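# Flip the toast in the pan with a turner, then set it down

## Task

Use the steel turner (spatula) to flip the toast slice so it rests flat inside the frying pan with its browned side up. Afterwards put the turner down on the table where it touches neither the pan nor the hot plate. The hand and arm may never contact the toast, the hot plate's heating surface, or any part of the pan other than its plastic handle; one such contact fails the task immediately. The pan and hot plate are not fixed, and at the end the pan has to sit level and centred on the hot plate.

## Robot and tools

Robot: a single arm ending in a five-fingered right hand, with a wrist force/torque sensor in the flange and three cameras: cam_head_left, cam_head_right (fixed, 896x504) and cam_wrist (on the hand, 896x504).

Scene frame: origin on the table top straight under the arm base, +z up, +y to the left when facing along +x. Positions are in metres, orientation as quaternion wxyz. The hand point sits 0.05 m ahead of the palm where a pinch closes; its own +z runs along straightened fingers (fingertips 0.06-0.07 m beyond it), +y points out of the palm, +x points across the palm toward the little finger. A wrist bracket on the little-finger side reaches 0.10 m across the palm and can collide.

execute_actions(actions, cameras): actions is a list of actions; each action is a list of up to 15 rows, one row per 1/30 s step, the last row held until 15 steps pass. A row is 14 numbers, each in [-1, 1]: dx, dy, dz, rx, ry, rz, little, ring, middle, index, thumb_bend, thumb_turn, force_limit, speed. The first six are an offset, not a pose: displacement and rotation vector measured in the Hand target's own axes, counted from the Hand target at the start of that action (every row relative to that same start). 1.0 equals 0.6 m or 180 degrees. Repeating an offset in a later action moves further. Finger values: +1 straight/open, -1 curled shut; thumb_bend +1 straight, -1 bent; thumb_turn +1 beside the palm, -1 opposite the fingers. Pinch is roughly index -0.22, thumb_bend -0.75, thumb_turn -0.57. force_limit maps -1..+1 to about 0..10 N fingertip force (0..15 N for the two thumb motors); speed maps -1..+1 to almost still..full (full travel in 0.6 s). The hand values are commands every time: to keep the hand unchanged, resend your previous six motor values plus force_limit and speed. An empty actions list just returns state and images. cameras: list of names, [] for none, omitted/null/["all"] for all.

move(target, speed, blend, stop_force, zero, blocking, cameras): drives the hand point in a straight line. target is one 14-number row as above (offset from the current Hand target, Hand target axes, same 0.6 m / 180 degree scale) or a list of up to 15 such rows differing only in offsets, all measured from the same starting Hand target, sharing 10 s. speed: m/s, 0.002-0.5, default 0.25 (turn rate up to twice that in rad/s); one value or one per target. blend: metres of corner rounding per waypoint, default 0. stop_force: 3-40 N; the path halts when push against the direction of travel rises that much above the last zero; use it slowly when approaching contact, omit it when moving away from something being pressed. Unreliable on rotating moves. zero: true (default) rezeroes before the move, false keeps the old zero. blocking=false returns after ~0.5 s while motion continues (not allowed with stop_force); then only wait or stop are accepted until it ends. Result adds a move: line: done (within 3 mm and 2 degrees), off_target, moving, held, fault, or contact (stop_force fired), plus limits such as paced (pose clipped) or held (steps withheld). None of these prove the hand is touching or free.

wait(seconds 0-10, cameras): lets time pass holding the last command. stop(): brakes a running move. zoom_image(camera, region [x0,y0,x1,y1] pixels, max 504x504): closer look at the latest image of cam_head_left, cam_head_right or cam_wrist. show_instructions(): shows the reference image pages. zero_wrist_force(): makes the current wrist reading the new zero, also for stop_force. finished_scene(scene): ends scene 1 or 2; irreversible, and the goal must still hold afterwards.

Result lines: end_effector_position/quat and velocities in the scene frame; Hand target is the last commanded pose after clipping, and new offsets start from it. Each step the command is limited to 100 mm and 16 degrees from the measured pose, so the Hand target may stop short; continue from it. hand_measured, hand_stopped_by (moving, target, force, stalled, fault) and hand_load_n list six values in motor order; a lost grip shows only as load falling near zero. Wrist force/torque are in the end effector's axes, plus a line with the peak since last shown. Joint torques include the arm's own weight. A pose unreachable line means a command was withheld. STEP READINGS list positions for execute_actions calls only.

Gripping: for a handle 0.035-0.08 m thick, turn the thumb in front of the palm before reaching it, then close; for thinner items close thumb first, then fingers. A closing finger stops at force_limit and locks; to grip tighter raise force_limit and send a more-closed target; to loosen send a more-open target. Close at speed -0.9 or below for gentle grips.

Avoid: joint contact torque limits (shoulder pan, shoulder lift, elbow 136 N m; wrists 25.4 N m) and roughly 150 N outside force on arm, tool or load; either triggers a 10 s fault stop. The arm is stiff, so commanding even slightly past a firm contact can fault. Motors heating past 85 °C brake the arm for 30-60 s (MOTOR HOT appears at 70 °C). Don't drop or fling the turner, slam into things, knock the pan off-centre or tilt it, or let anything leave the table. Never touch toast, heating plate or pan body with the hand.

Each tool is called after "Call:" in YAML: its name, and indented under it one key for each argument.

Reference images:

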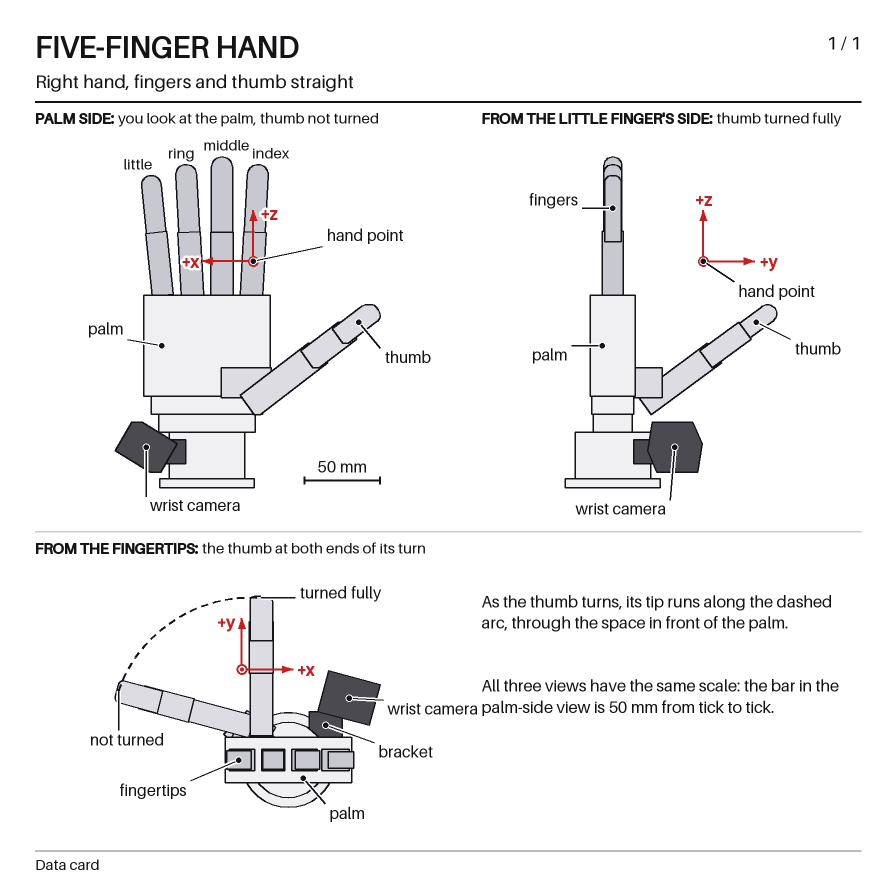

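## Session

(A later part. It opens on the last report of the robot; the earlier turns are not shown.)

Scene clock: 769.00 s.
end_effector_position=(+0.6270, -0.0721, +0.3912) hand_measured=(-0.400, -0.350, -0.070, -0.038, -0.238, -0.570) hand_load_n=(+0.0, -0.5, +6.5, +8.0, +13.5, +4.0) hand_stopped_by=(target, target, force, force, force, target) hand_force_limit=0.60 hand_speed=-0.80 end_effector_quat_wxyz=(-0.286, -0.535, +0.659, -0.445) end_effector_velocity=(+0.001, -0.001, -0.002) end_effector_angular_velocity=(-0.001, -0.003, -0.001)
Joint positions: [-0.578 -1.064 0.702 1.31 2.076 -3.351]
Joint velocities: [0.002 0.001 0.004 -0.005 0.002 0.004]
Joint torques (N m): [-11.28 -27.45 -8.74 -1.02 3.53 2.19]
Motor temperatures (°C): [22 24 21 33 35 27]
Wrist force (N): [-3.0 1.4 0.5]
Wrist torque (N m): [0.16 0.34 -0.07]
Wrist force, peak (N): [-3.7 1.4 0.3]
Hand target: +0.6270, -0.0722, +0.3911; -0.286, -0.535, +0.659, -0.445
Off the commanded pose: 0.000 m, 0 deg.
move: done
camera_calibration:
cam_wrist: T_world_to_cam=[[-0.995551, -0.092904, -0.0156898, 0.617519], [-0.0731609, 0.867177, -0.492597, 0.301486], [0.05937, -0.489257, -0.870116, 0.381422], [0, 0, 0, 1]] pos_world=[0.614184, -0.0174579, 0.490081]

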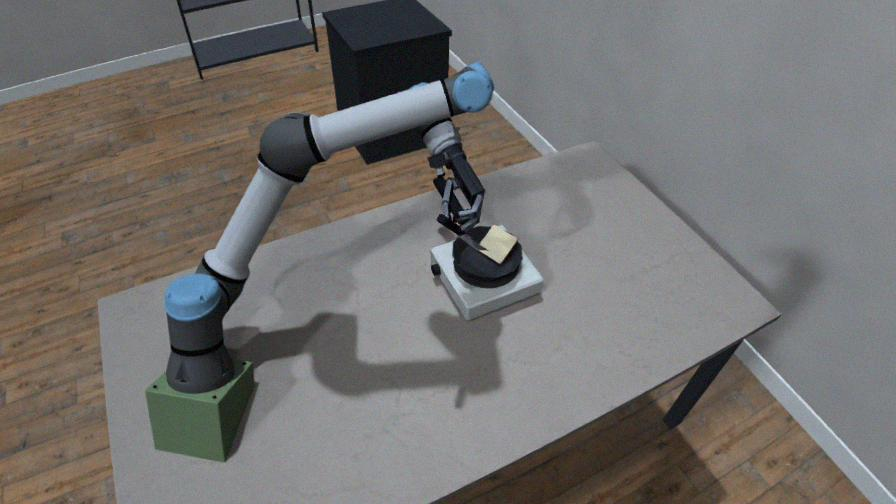

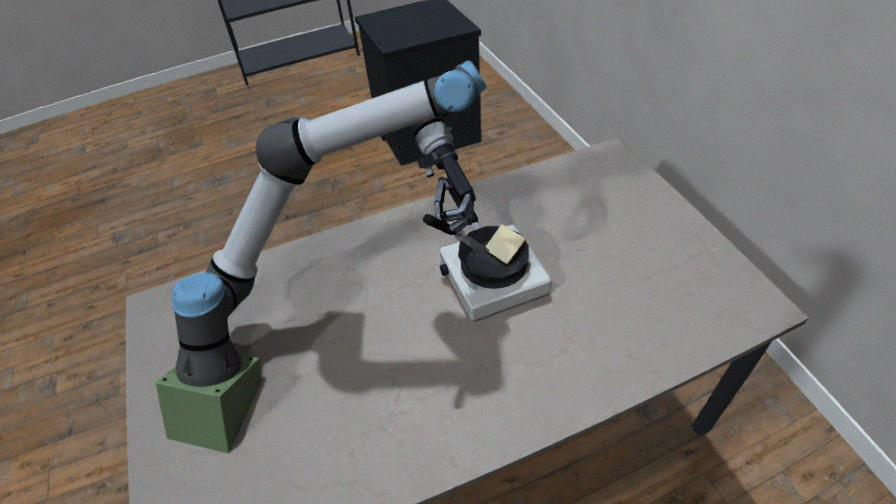

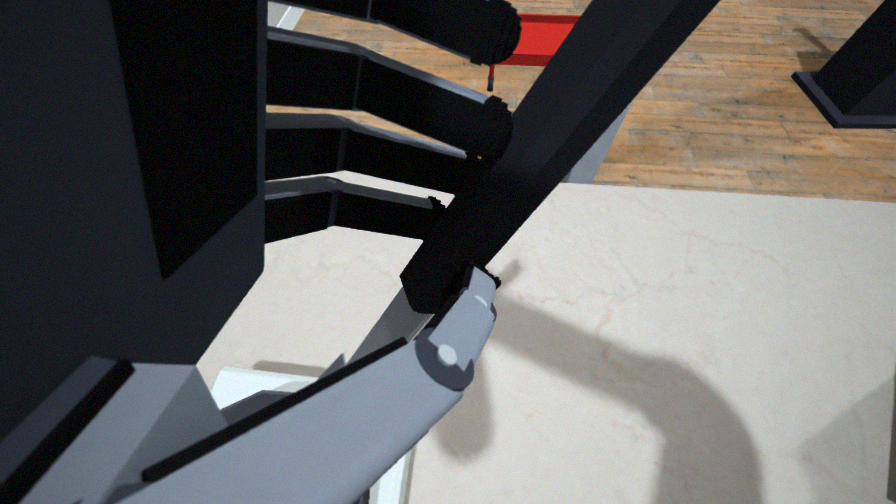

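Call:
move:
  target: [-0.0378,-0.5435,0.2388,0.334,-0.2786,-0.1202,-0.4,-0.35,-0.35,-0.5,-0.95,-0.57,0.6,-0.8]
  speed: 0.15

Call:
zoom_image:
  camera: "cam_head_left"
  region: [440, 180, 620, 290]

Call:
zoom_image:
  camera: "cam_head_right"
  region: [450, 180, 630, 290]

Scene clock: 788.57 s.
end_effector_position=(+0.9592, -0.1994, +0.3994) hand_measured=(-0.400, -0.350, -0.070, -0.038, -0.238, -0.570) hand_load_n=(+0.0, +0.0, +6.5, +7.0, +14.5, +3.5) hand_stopped_by=(target, target, force, force, force, target) hand_force_limit=0.60 hand_speed=-0.80 end_effector_quat_wxyz=(-0.286, +0.747, -0.264, +0.539) end_effector_velocity=(+0.000, +0.000, -0.001) end_effector_angular_velocity=(+0.003, +0.002, -0.001)
Joint positions: [-0.919 -0.556 0.034 0.377 0.626 -3.412]
Joint velocities: [0 0 0 0.001 -0.001 0.001]
Joint torques (N m): [-32.98 -39.71 -22.11 -1.44 1.2 -0.63]
Motor temperatures (°C): [22 24 21 33 35 27]
Wrist force (N): [-1.6 3.1 -0.9]
Wrist torque (N m): [0.31 0.17 -0.04]
Wrist force, peak (N): [-1.7 3.6 -0.2]
Hand target: +0.9602, -0.1998, +0.3999; -0.244, +0.816, -0.297, +0.431
Off the commanded pose: 0.001 m, 22 deg; orientation clipped.
elbow stopped short: the move would have taken joint 3 (elbow) straighter than the controller allows.
move: off_target; limits=paced
camera_calibration:
cam_wrist: T_world_to_cam=[[-0.0103421, -0.872996, -0.487618, 0.024461], [-0.77991, 0.312229, -0.542451, 1.02743], [0.625806, 0.374688, -0.684087, -0.138779], [0, 0, 0, 1]] pos_world=[0.888408, -0.247442, 0.474324]

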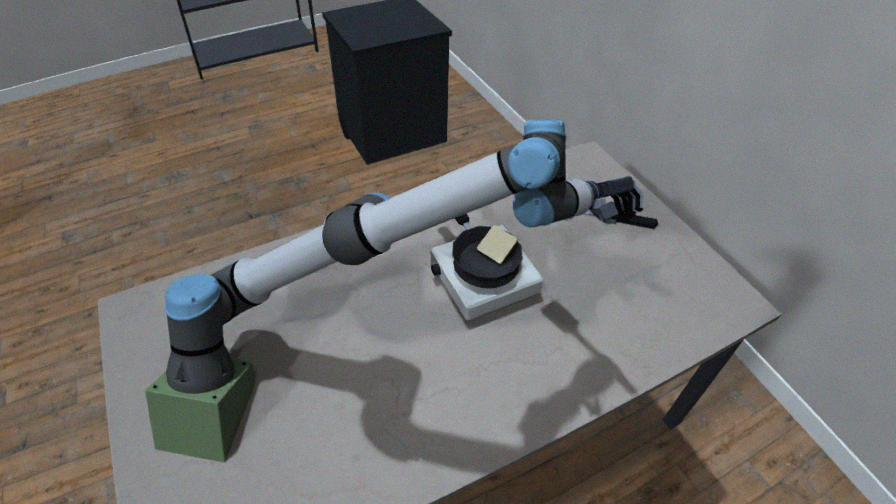

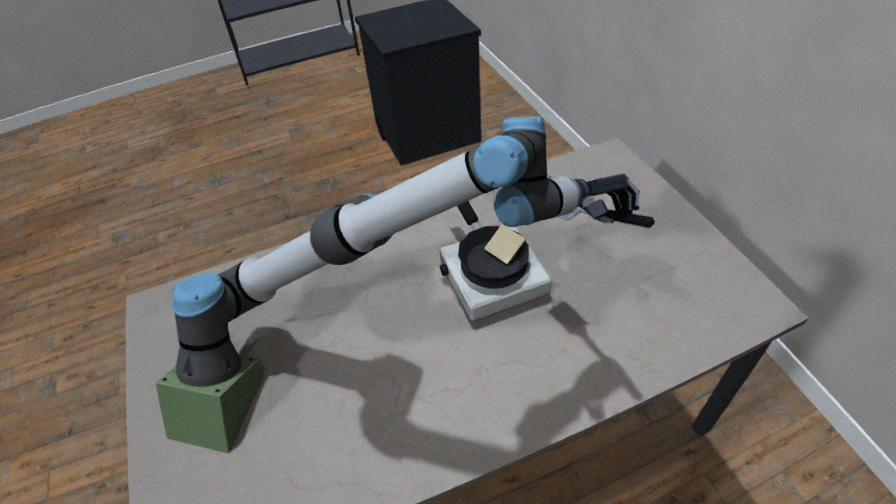

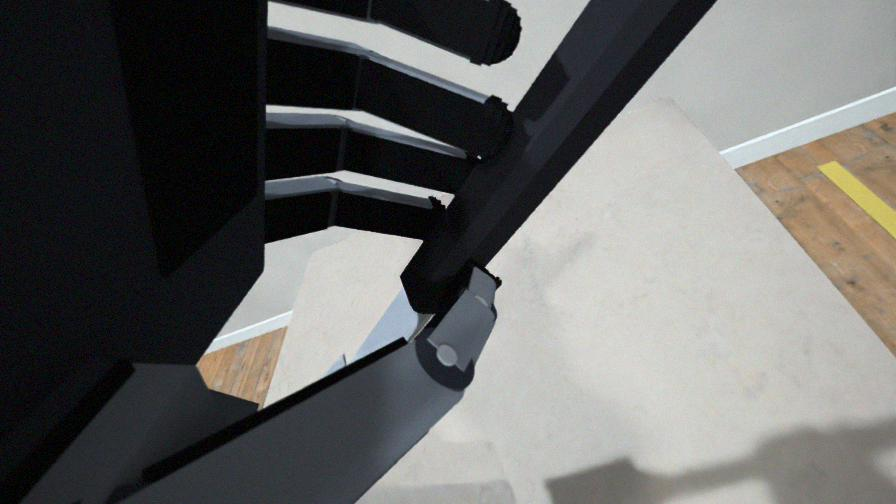

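Scaled by 2.800.

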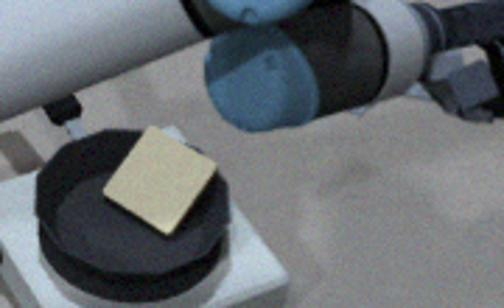

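Scaled by 2.800.

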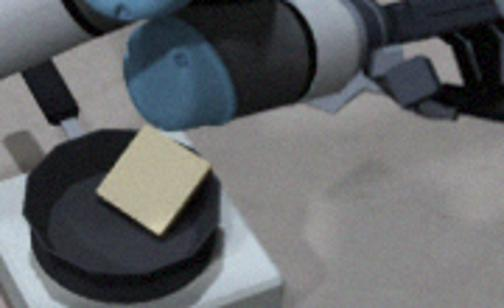

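Call:
wait:
  seconds: 0

Call:
zoom_image:
  camera: "cam_head_left"
  region: [420, 190, 560, 290]

Scene clock: 801.13 s.
end_effector_position=(+0.9592, -0.1995, +0.3994) hand_measured=(-0.400, -0.350, -0.070, -0.038, -0.238, -0.570) hand_load_n=(+0.0, +0.0, +6.5, +7.5, +14.0, +3.5) hand_stopped_by=(target, target, force, force, force, target) hand_force_limit=0.60 hand_speed=-0.80 end_effector_quat_wxyz=(-0.286, +0.747, -0.264, +0.539) end_effector_velocity=(+0.000, +0.000, +0.001) end_effector_angular_velocity=(-0.001, -0.001, +0.001)
Joint positions: [-0.918 -0.556 0.034 0.378 0.626 -3.412]
Joint velocities: [0 -0.001 0 0 0 0]
Joint torques (N m): [-21.34 -54.81 -18.72 0.64 2.34 -2.24]
Motor temperatures (°C): [22 24 21 33 35 27]
Wrist force (N): [-1.9 3.3 -0.9]
Wrist torque (N m): [0.34 0.20 -0.05]
Wrist force, peak (N): [-1.8 3.7 -0.8]
Hand target: +0.9602, -0.1998, +0.3999; -0.244, +0.816, -0.297, +0.431
Off the commanded pose: 0.001 m, 22 deg; orientation clipped.
camera_calibration:
cam_wrist: T_world_to_cam=[[-0.0104497, -0.873065, -0.487492, 0.0244947], [-0.779889, 0.312236, -0.542477, 1.02742], [0.625831, 0.37452, -0.684157, -0.138805], [0, 0, 0, 1]] pos_world=[0.888395, -0.247427, 0.474328]

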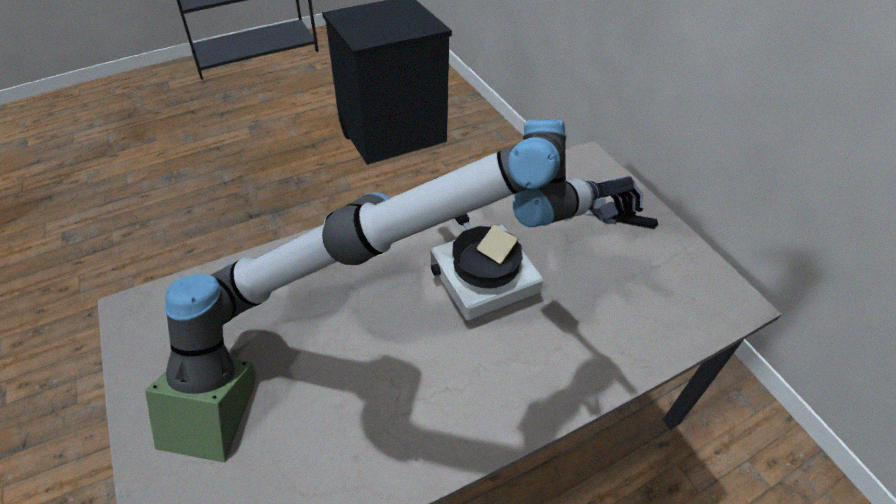

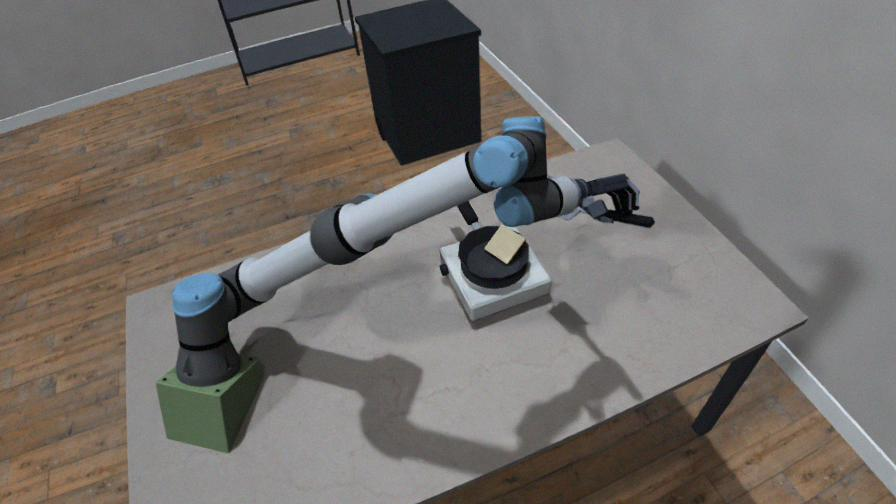

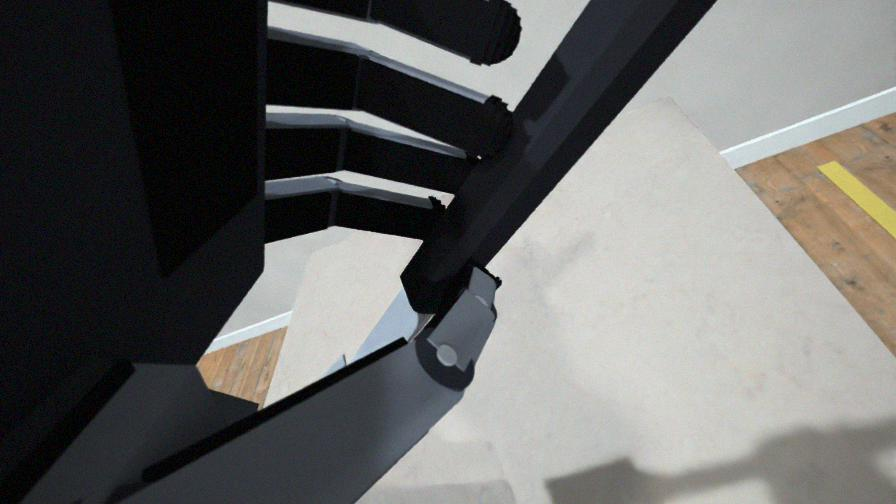

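Scaled by 3.600.

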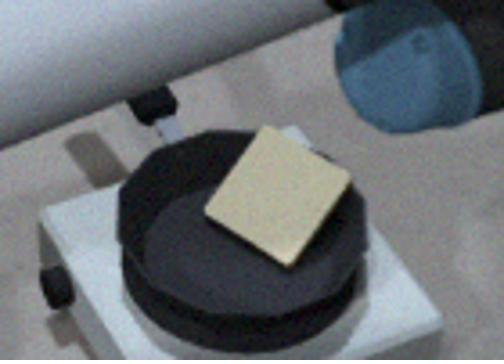

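Call:
move:
  target: [-0.024,0.150,0.042,-0.0285,-0.0034,-0.0231,-0.4,-0.35,-0.35,-0.5,-0.95,-0.57,0.6,-0.8]
  speed: 0.1
  cameras: ["cam_head_left"]

Scene clock: 817.47 s.
end_effector_position=(+0.9494, -0.2492, +0.3196) hand_measured=(-0.400, -0.350, -0.070, -0.038, -0.238, -0.570) hand_load_n=(+0.0, +0.0, +6.5, +8.0, +14.0, +3.5) hand_stopped_by=(target, target, force, force, force, target) hand_force_limit=0.60 hand_speed=-0.80 end_effector_quat_wxyz=(-0.217, +0.778, -0.259, +0.530) end_effector_velocity=(+0.000, +0.001, +0.000) end_effector_angular_velocity=(-0.001, +0.000, +0.001)
Joint positions: [-0.898 -0.469 0.034 0.485 0.68 -3.66]
Joint velocities: [0.001 0 0 0 0 -0.002]
Joint torques (N m): [-23.51 -63.46 -13.27 0.91 1.36 -0.99]
Motor temperatures (°C): [22 24 21 33 35 27]
Wrist force (N): [-2.3 2.8 -0.2]
Wrist torque (N m): [0.28 0.29 -0.05]
Wrist force, peak (N): [-2.3 3.5 -0.2]
Hand target: +0.9504, -0.2495, +0.3201; -0.193, +0.839, -0.285, +0.421
Off the commanded pose: 0.001 m, 15 deg.
elbow stopped short: the move would have taken joint 3 (elbow) straighter than the controller allows.
move: off_target
Images, in order (width x height): cam_head_left 896x504.

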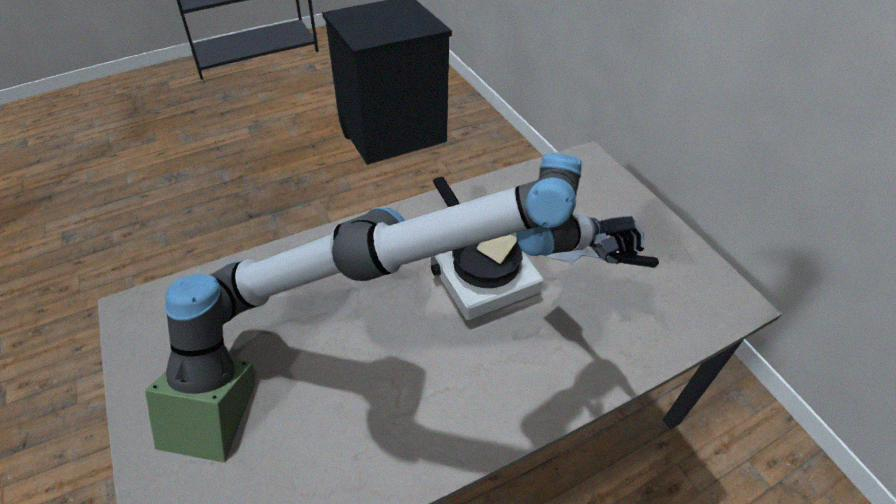

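Call:
move:
  target: [-0.064,-0.031,0.022,0.0856,0.0615,-0.02,-0.4,-0.35,-0.35,-0.5,-0.95,-0.57,0.6,-0.8]
  speed: 0.08

Call:
zoom_image:
  camera: "cam_head_left"
  region: [450, 190, 640, 300]

Call:
zoom_image:
  camera: "cam_head_right"
  region: [450, 190, 640, 300]

Scene clock: 846.60 s.
end_effector_position=(+0.9487, -0.2096, +0.3004) hand_measured=(-0.400, -0.350, -0.070, -0.038, -0.238, -0.570) hand_load_n=(+0.0, +0.0, +6.5, +8.0, +14.0, +3.5) hand_stopped_by=(target, target, force, force, force, target) hand_force_limit=0.60 hand_speed=-0.80 end_effector_quat_wxyz=(-0.262, +0.770, -0.217, +0.540) end_effector_velocity=(+0.000, +0.000, -0.001) end_effector_angular_velocity=(+0.002, +0.001, +0.000)
Joint positions: [-0.872 -0.742 0.633 -0.011 0.635 -3.544]
Joint velocities: [0.001 0 0.001 0 0 0]
Joint torques (N m): [-34.58 -37.28 -13.17 -2.44 1.85 -1.99]
Motor temperatures (°C): [22 24 21 33 35 27]
Wrist force (N): [-2.1 2.5 -1.0]
Wrist torque (N m): [0.28 0.22 -0.12]
Wrist force, peak (N): [-2.3 3.2 -0.4]
Hand target: +0.9487, -0.2097, +0.3003; -0.262, +0.770, -0.217, +0.540
Off the commanded pose: 0.000 m, 0 deg.
move: done
camera_calibration:
cam_wrist: T_world_to_cam=[[0.0358254, -0.916443, -0.398558, -0.112463], [-0.799645, 0.212917, -0.561457, 0.972282], [0.599403, 0.33882, -0.725201, -0.166287], [0, 0, 0, 1]] pos_world=[0.881182, -0.25374, 0.38048]

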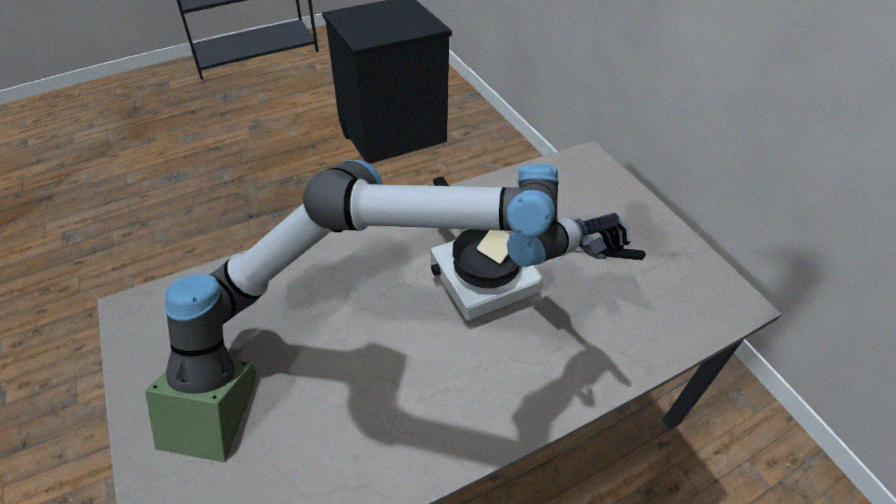

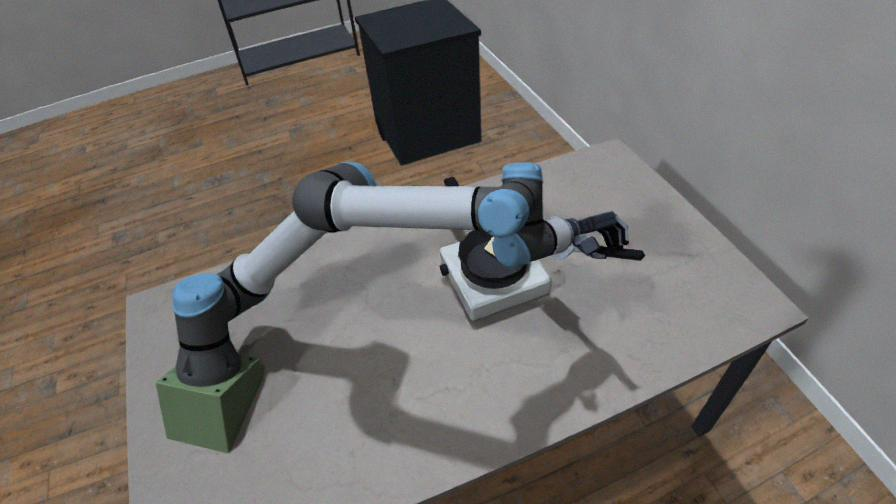

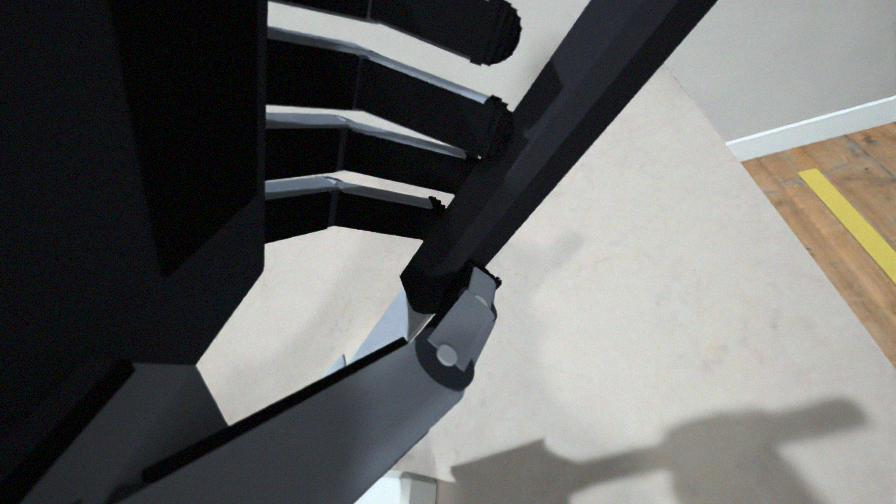

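Scaled by 2.653.

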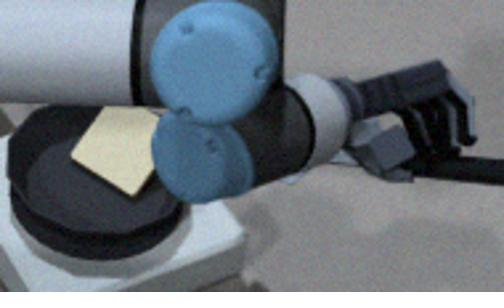

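Scaled by 2.653.

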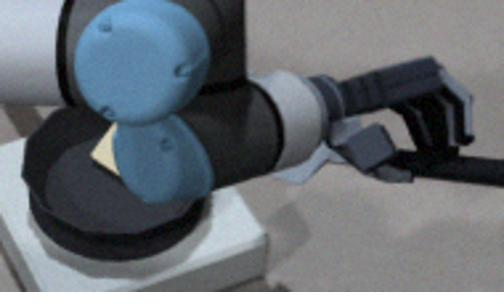

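Call:
move:
  target: [-0.0665,0.0148,0.0218,0,0,0,-0.4,-0.35,-0.35,-0.5,-0.95,-0.57,0.6,-0.8]
  speed: 0.05
  stop_force: 4

Call:
zoom_image:
  camera: "cam_head_left"
  region: [440, 200, 600, 300]

Call:
zoom_image:
  camera: "cam_head_right"
  region: [440, 200, 600, 300]

Scene clock: 853.47 s.
end_effector_position=(+0.9478, -0.1897, +0.2623) hand_measured=(-0.400, -0.350, -0.070, -0.038, -0.238, -0.570) hand_load_n=(+0.0, +0.5, +6.5, +7.5, +14.0, +3.5) hand_stopped_by=(target, target, force, force, force, target) hand_force_limit=0.60 hand_speed=-0.80 end_effector_quat_wxyz=(-0.262, +0.770, -0.217, +0.540) end_effector_velocity=(+0.000, +0.001, -0.001) end_effector_angular_velocity=(+0.002, +0.001, -0.001)
Joint positions: [-0.829 -0.78 0.768 -0.1 0.678 -3.552]
Joint velocities: [0.001 0 0.001 0.001 0 0.002]
Joint torques (N m): [-33.77 -36.18 -23.74 1.21 -0.33 2.25]
Motor temperatures (°C): [22 24 21 33 35 27]
Wrist force (N): [-2.7 2.7 -0.6]
Wrist torque (N m): [0.27 0.35 -0.12]
Wrist force, peak (N): [-3.2 2.9 -0.4]
Hand target: +0.9478, -0.1897, +0.2623; -0.262, +0.770, -0.217, +0.540
Off the commanded pose: 0.000 m, 0 deg.
move: done
camera_calibration:
cam_wrist: T_world_to_cam=[[0.0357822, -0.916431, -0.398589, -0.109318], [-0.79964, 0.21297, -0.561444, 0.945969], [0.599412, 0.338817, -0.725195, -0.200051], [0, 0, 0, 1]] pos_world=[0.880259, -0.233865, 0.34246]

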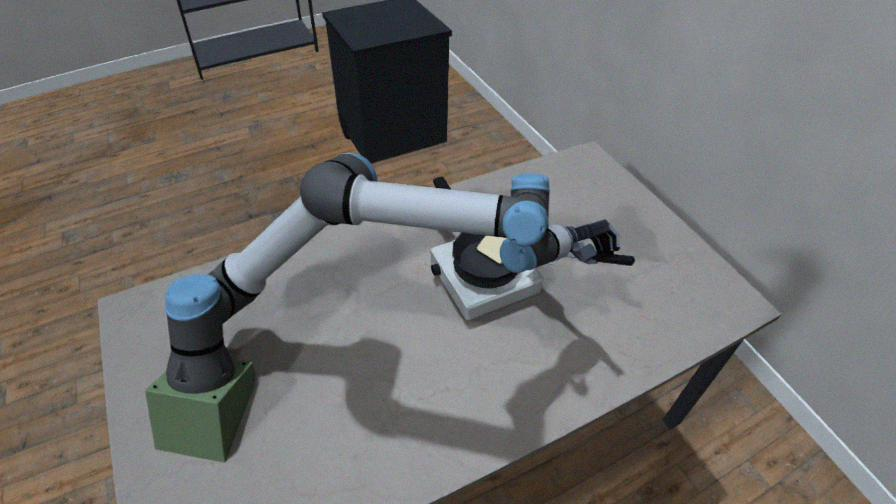

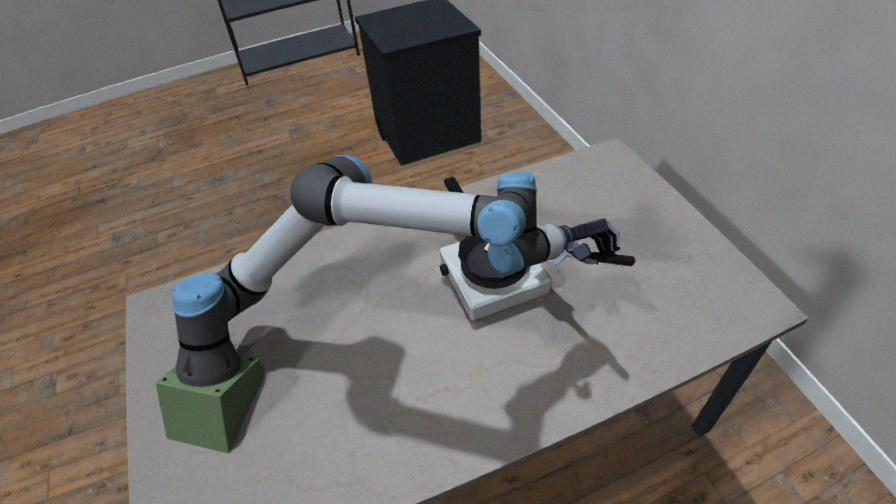

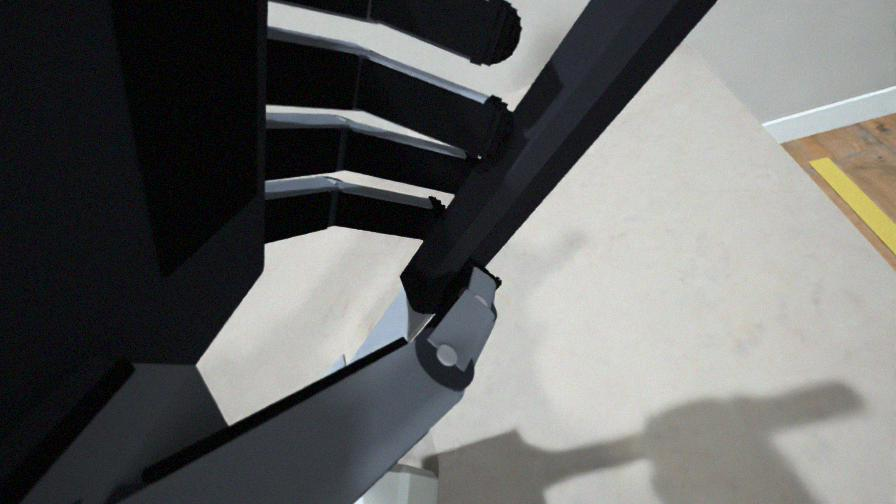

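Scaled by 3.150.

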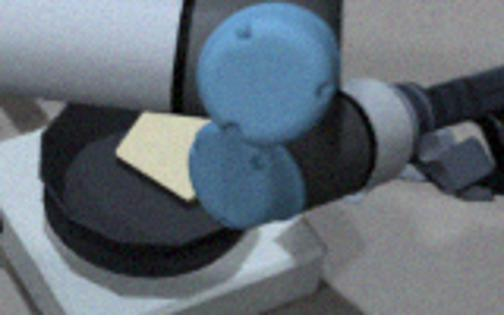

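Scaled by 3.150.

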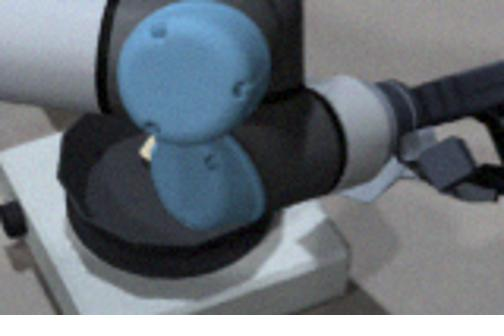

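Call:
move:
  target: [-0.0737,-0.0788,-0.0098,0,0,0,-0.4,-0.35,-0.35,-0.5,-0.95,-0.57,0.6,-0.8]
  speed: 0.025
  stop_force: 3

Call:
zoom_image:
  camera: "cam_head_left"
  region: [440, 200, 600, 300]

Call:
zoom_image:
  camera: "cam_head_right"
  region: [440, 200, 600, 300]

Scene clock: 861.20 s.
end_effector_position=(+0.9304, -0.1271, +0.2624) hand_measured=(-0.400, -0.350, -0.070, -0.038, -0.238, -0.570) hand_load_n=(+0.0, +0.0, +6.5, +7.5, +14.5, +3.5) hand_stopped_by=(target, target, force, force, force, target) hand_force_limit=0.60 hand_speed=-0.80 end_effector_quat_wxyz=(-0.262, +0.770, -0.217, +0.540) end_effector_velocity=(+0.000, +0.000, +0.000) end_effector_angular_velocity=(+0.000, +0.000, -0.001)
Joint positions: [-0.78 -0.919 0.955 -0.142 0.727 -3.561]
Joint velocities: [0 0 0 0 0.001 0]
Joint torques (N m): [-30.64 -32.08 -26.92 0.43 -0.36 1.37]
Motor temperatures (°C): [22 24 21 33 35 27]
Wrist force (N): [-2.2 3.0 -0.3]
Wrist torque (N m): [0.38 0.22 -0.10]
Wrist force, peak (N): [-2.3 3.4 -0.6]
Hand target: +0.9304, -0.1271, +0.2624; -0.262, +0.770, -0.217, +0.540
Off the commanded pose: 0.000 m, 0 deg.
move: done
camera_calibration:
cam_wrist: T_world_to_cam=[[0.0358124, -0.916429, -0.398591, -0.0513069], [-0.79962, 0.21296, -0.561476, 0.918775], [0.599437, 0.33883, -0.725169, -0.210805], [0, 0, 0, 1]] pos_world=[0.862873, -0.171255, 0.342551]

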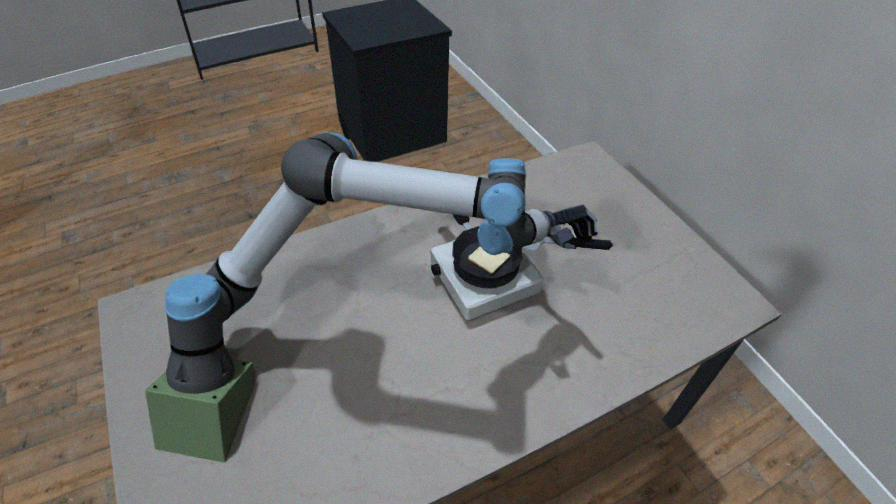

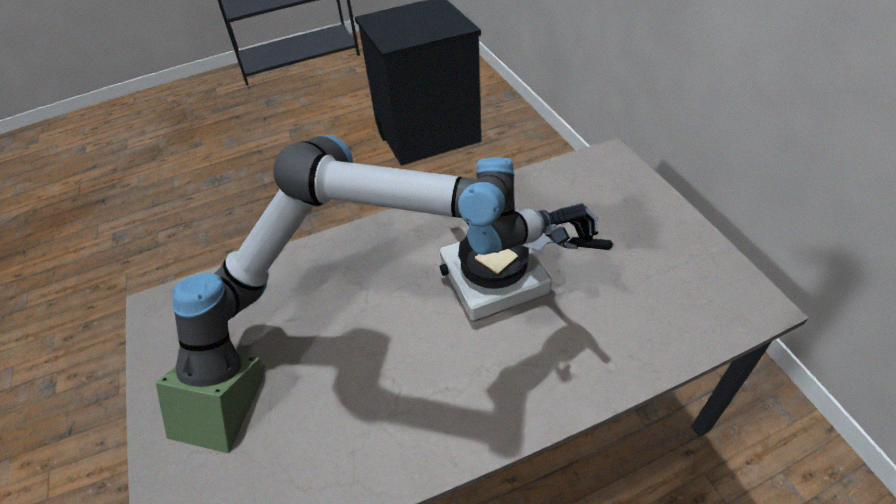

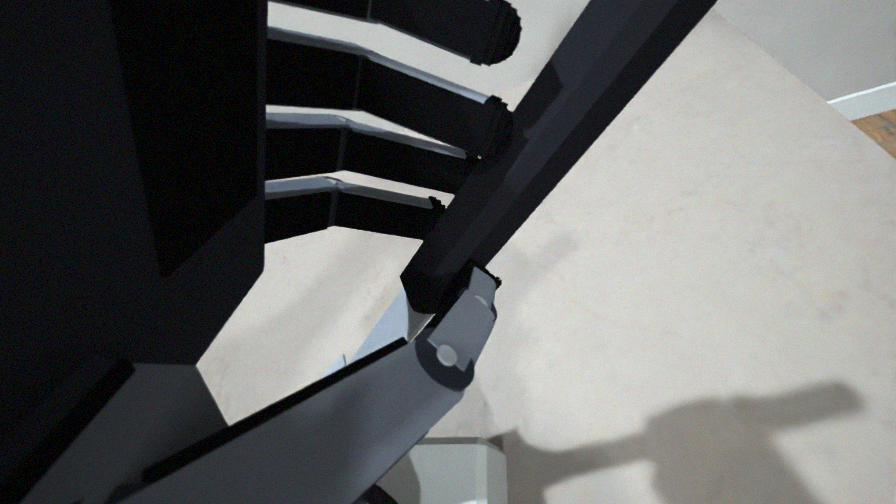

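Scaled by 3.150.

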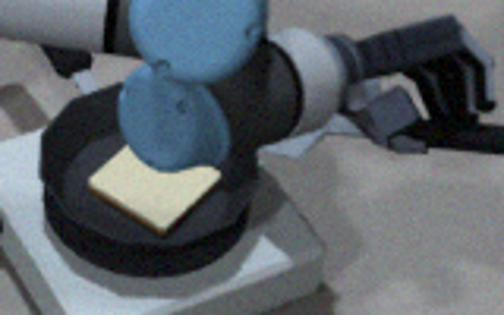

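Scaled by 3.150.

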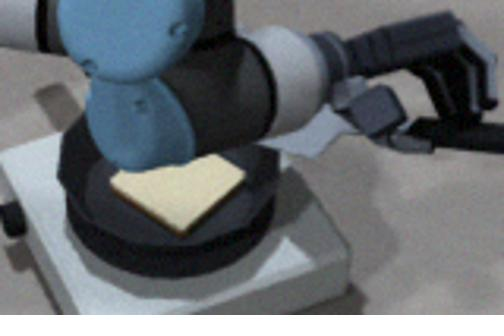

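Call:
move:
  target: [0.092,0.095,0.012,0,0,0,-0.4,-0.35,-0.35,-0.5,-0.95,-0.57,0.6,-0.8]
  speed: 0.05
  cameras: ["cam_head_left","cam_head_right"]

Call:
zoom_image:
  camera: "cam_head_left"
  region: [440, 200, 600, 300]

Call:
zoom_image:
  camera: "cam_head_right"
  region: [440, 200, 600, 300]

Scene clock: 866.30 s.
end_effector_position=(+0.9520, -0.2038, +0.2635) hand_measured=(-0.400, -0.350, -0.070, -0.038, -0.238, -0.570) hand_load_n=(+0.0, +0.0, +6.0, +7.5, +14.0, +3.5) hand_stopped_by=(target, target, force, force, force, target) hand_force_limit=0.60 hand_speed=-0.80 end_effector_quat_wxyz=(-0.262, +0.770, -0.217, +0.540) end_effector_velocity=(+0.000, +0.001, +0.000) end_effector_angular_velocity=(+0.000, +0.000, +0.000)
Joint positions: [-0.84 -0.744 0.711 -0.081 0.667 -3.55]
Joint velocities: [0.001 -0.001 0.003 -0.002 0.001 0]
Joint torques (N m): [-19.99 -60.1 -13.4 -2.96 2.36 -1.74]
Motor temperatures (°C): [22 24 21 33 35 27]
Wrist force (N): [-2.3 2.8 -0.6]
Wrist torque (N m): [0.33 0.30 -0.10]
Wrist force, peak (N): [-2.5 3.4 -0.5]
Hand target: +0.9521, -0.2037, +0.2636; -0.262, +0.770, -0.217, +0.540
Off the commanded pose: 0.000 m, 0 deg.
move: done
Images, in order (width x height): cam_head_left 896x504, cam_head_right 896x504.

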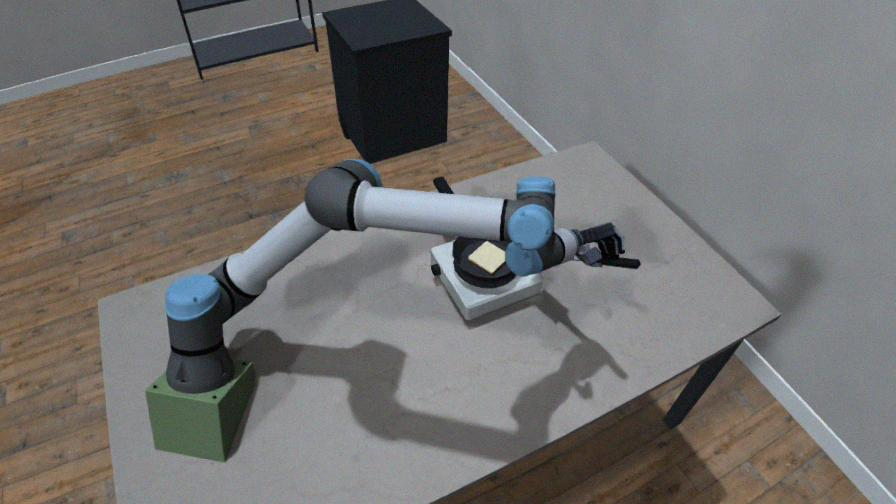

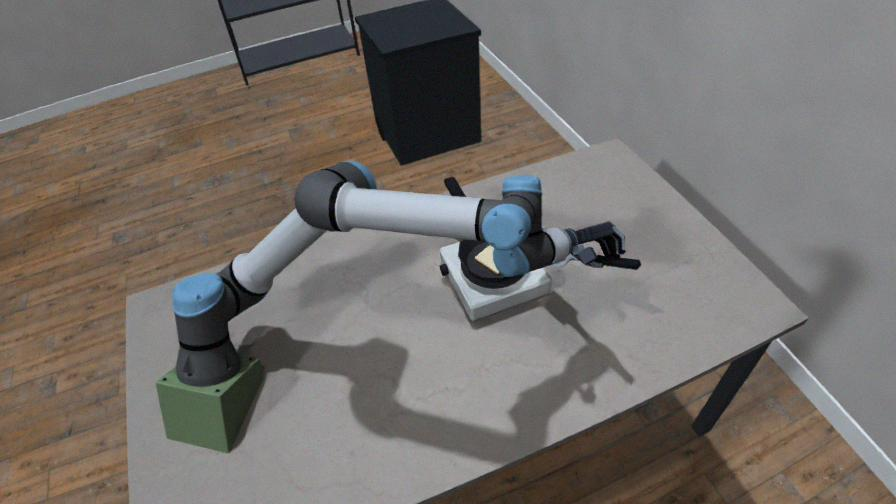

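Scaled by 3.150.

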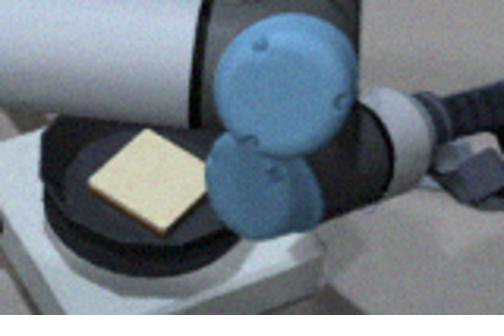

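Scaled by 3.150.

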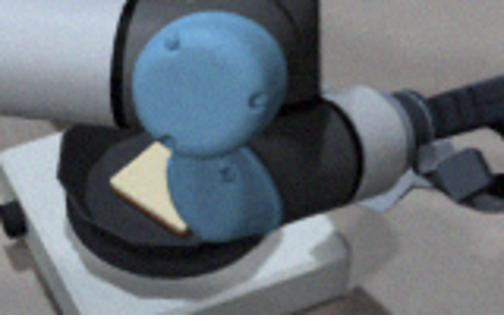

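Call:
move:
  target: [0.186,-0.051,-0.2425,0,0,0,-0.4,-0.35,-0.35,-0.5,-0.95,-0.57,0.6,-0.8]
  speed: 0.1
  cameras: ["cam_head_left"]

Call:
zoom_image:
  camera: "cam_head_left"
  region: [440, 210, 540, 290]

Scene clock: 882.47 s.
end_effector_position=(+0.8521, -0.2735, +0.4039) hand_measured=(-0.400, -0.350, -0.070, -0.038, -0.238, -0.570) hand_load_n=(+0.0, +0.0, +6.5, +7.5, +14.5, +3.5) hand_stopped_by=(target, target, force, force, force, target) hand_force_limit=0.60 hand_speed=-0.80 end_effector_quat_wxyz=(-0.262, +0.770, -0.217, +0.540) end_effector_velocity=(+0.001, +0.000, -0.002) end_effector_angular_velocity=(-0.002, +0.000, +0.001)
Joint positions: [-1.088 -0.884 0.778 -0.068 0.422 -3.482]
Joint velocities: [0.002 0.001 0.001 -0.002 0.002 -0.003]
Joint torques (N m): [-17.35 -28.56 -15.94 -2.85 2.83 -2.02]
Motor temperatures (°C): [22 24 21 33 35 27]
Wrist force (N): [-2.0 2.2 -0.5]
Wrist torque (N m): [0.13 0.21 -0.08]
Wrist force, peak (N): [-2.8 2.9 0.1]
Hand target: +0.8520, -0.2737, +0.4037; -0.262, +0.770, -0.217, +0.540
Off the commanded pose: 0.000 m, 0 deg.
move: done
Images, in order (width x height): cam_head_left 896x504.

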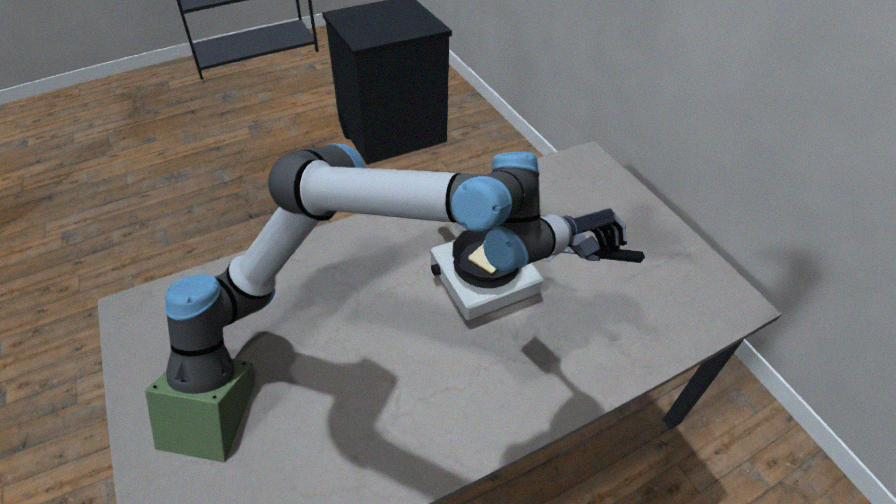

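Scaled by 5.040.

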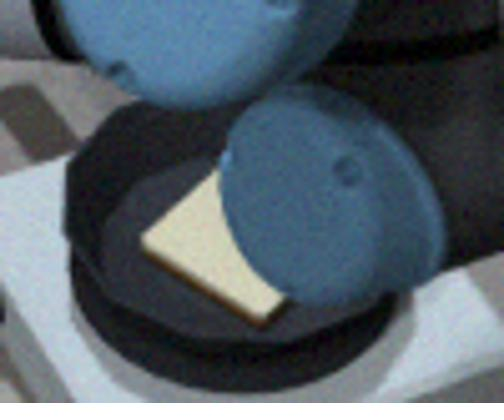

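Call:
move:
  target: [-0.144,-0.167,-0.2633,-0.436,0.203,0.0846,-0.4,-0.35,-0.35,-0.5,-0.95,-0.57,0.6,-0.8]
  speed: 0.15
  cameras: ["cam_head_left"]

Call:
zoom_image:
  camera: "cam_head_left"
  region: [440, 210, 540, 290]

Scene clock: 891.97 s.
end_effector_position=(+0.6783, -0.1699, +0.4490) hand_measured=(-0.400, -0.350, -0.070, -0.038, -0.238, -0.570) hand_load_n=(+0.0, +0.0, +6.5, +8.0, +13.5, +4.0) hand_stopped_by=(target, target, force, force, force, target) hand_force_limit=0.60 hand_speed=-0.80 end_effector_quat_wxyz=(-0.267, -0.541, +0.640, -0.477) end_effector_velocity=(+0.000, +0.000, +0.000) end_effector_angular_velocity=(+0.001, +0.000, -0.002)
Joint positions: [-0.735 -0.738 0.034 1.501 1.966 -3.517]
Joint velocities: [0 0 0.001 0.001 0 0.002]
Joint torques (N m): [-29.7 -32.29 -19.39 -1.79 2.32 -1.94]
Motor temperatures (°C): [22 24 21 33 35 27]
Wrist force (N): [-2.6 1.5 -0.2]
Wrist torque (N m): [0.20 0.30 -0.10]
Wrist force, peak (N): [-2.8 2.7 -0.3]
Hand target: +0.6795, -0.1700, +0.4497; -0.286, -0.535, +0.659, -0.445
Off the commanded pose: 0.002 m, 5 deg.
elbow stopped short: the move would have taken joint 3 (elbow) straighter than the controller allows.
move: off_target
Images, in order (width x height): cam_head_left 896x504.

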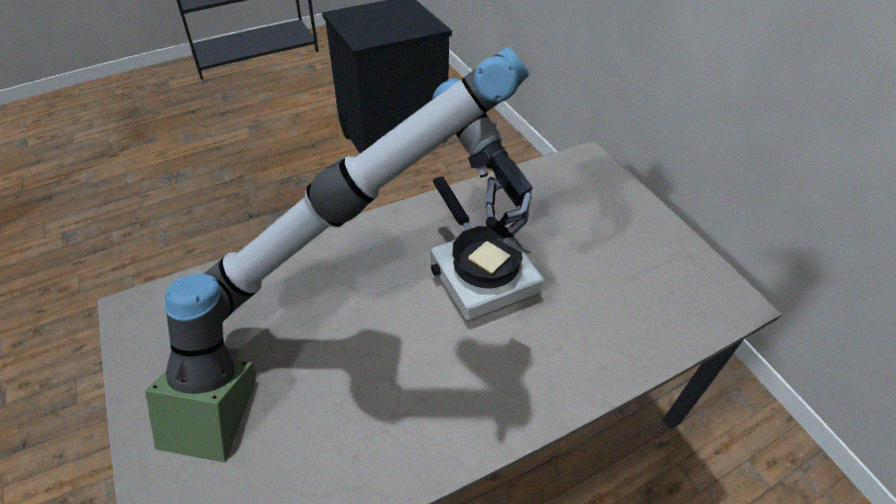

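Scaled by 5.040.

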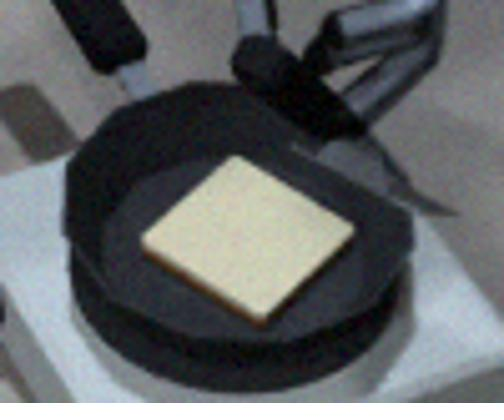

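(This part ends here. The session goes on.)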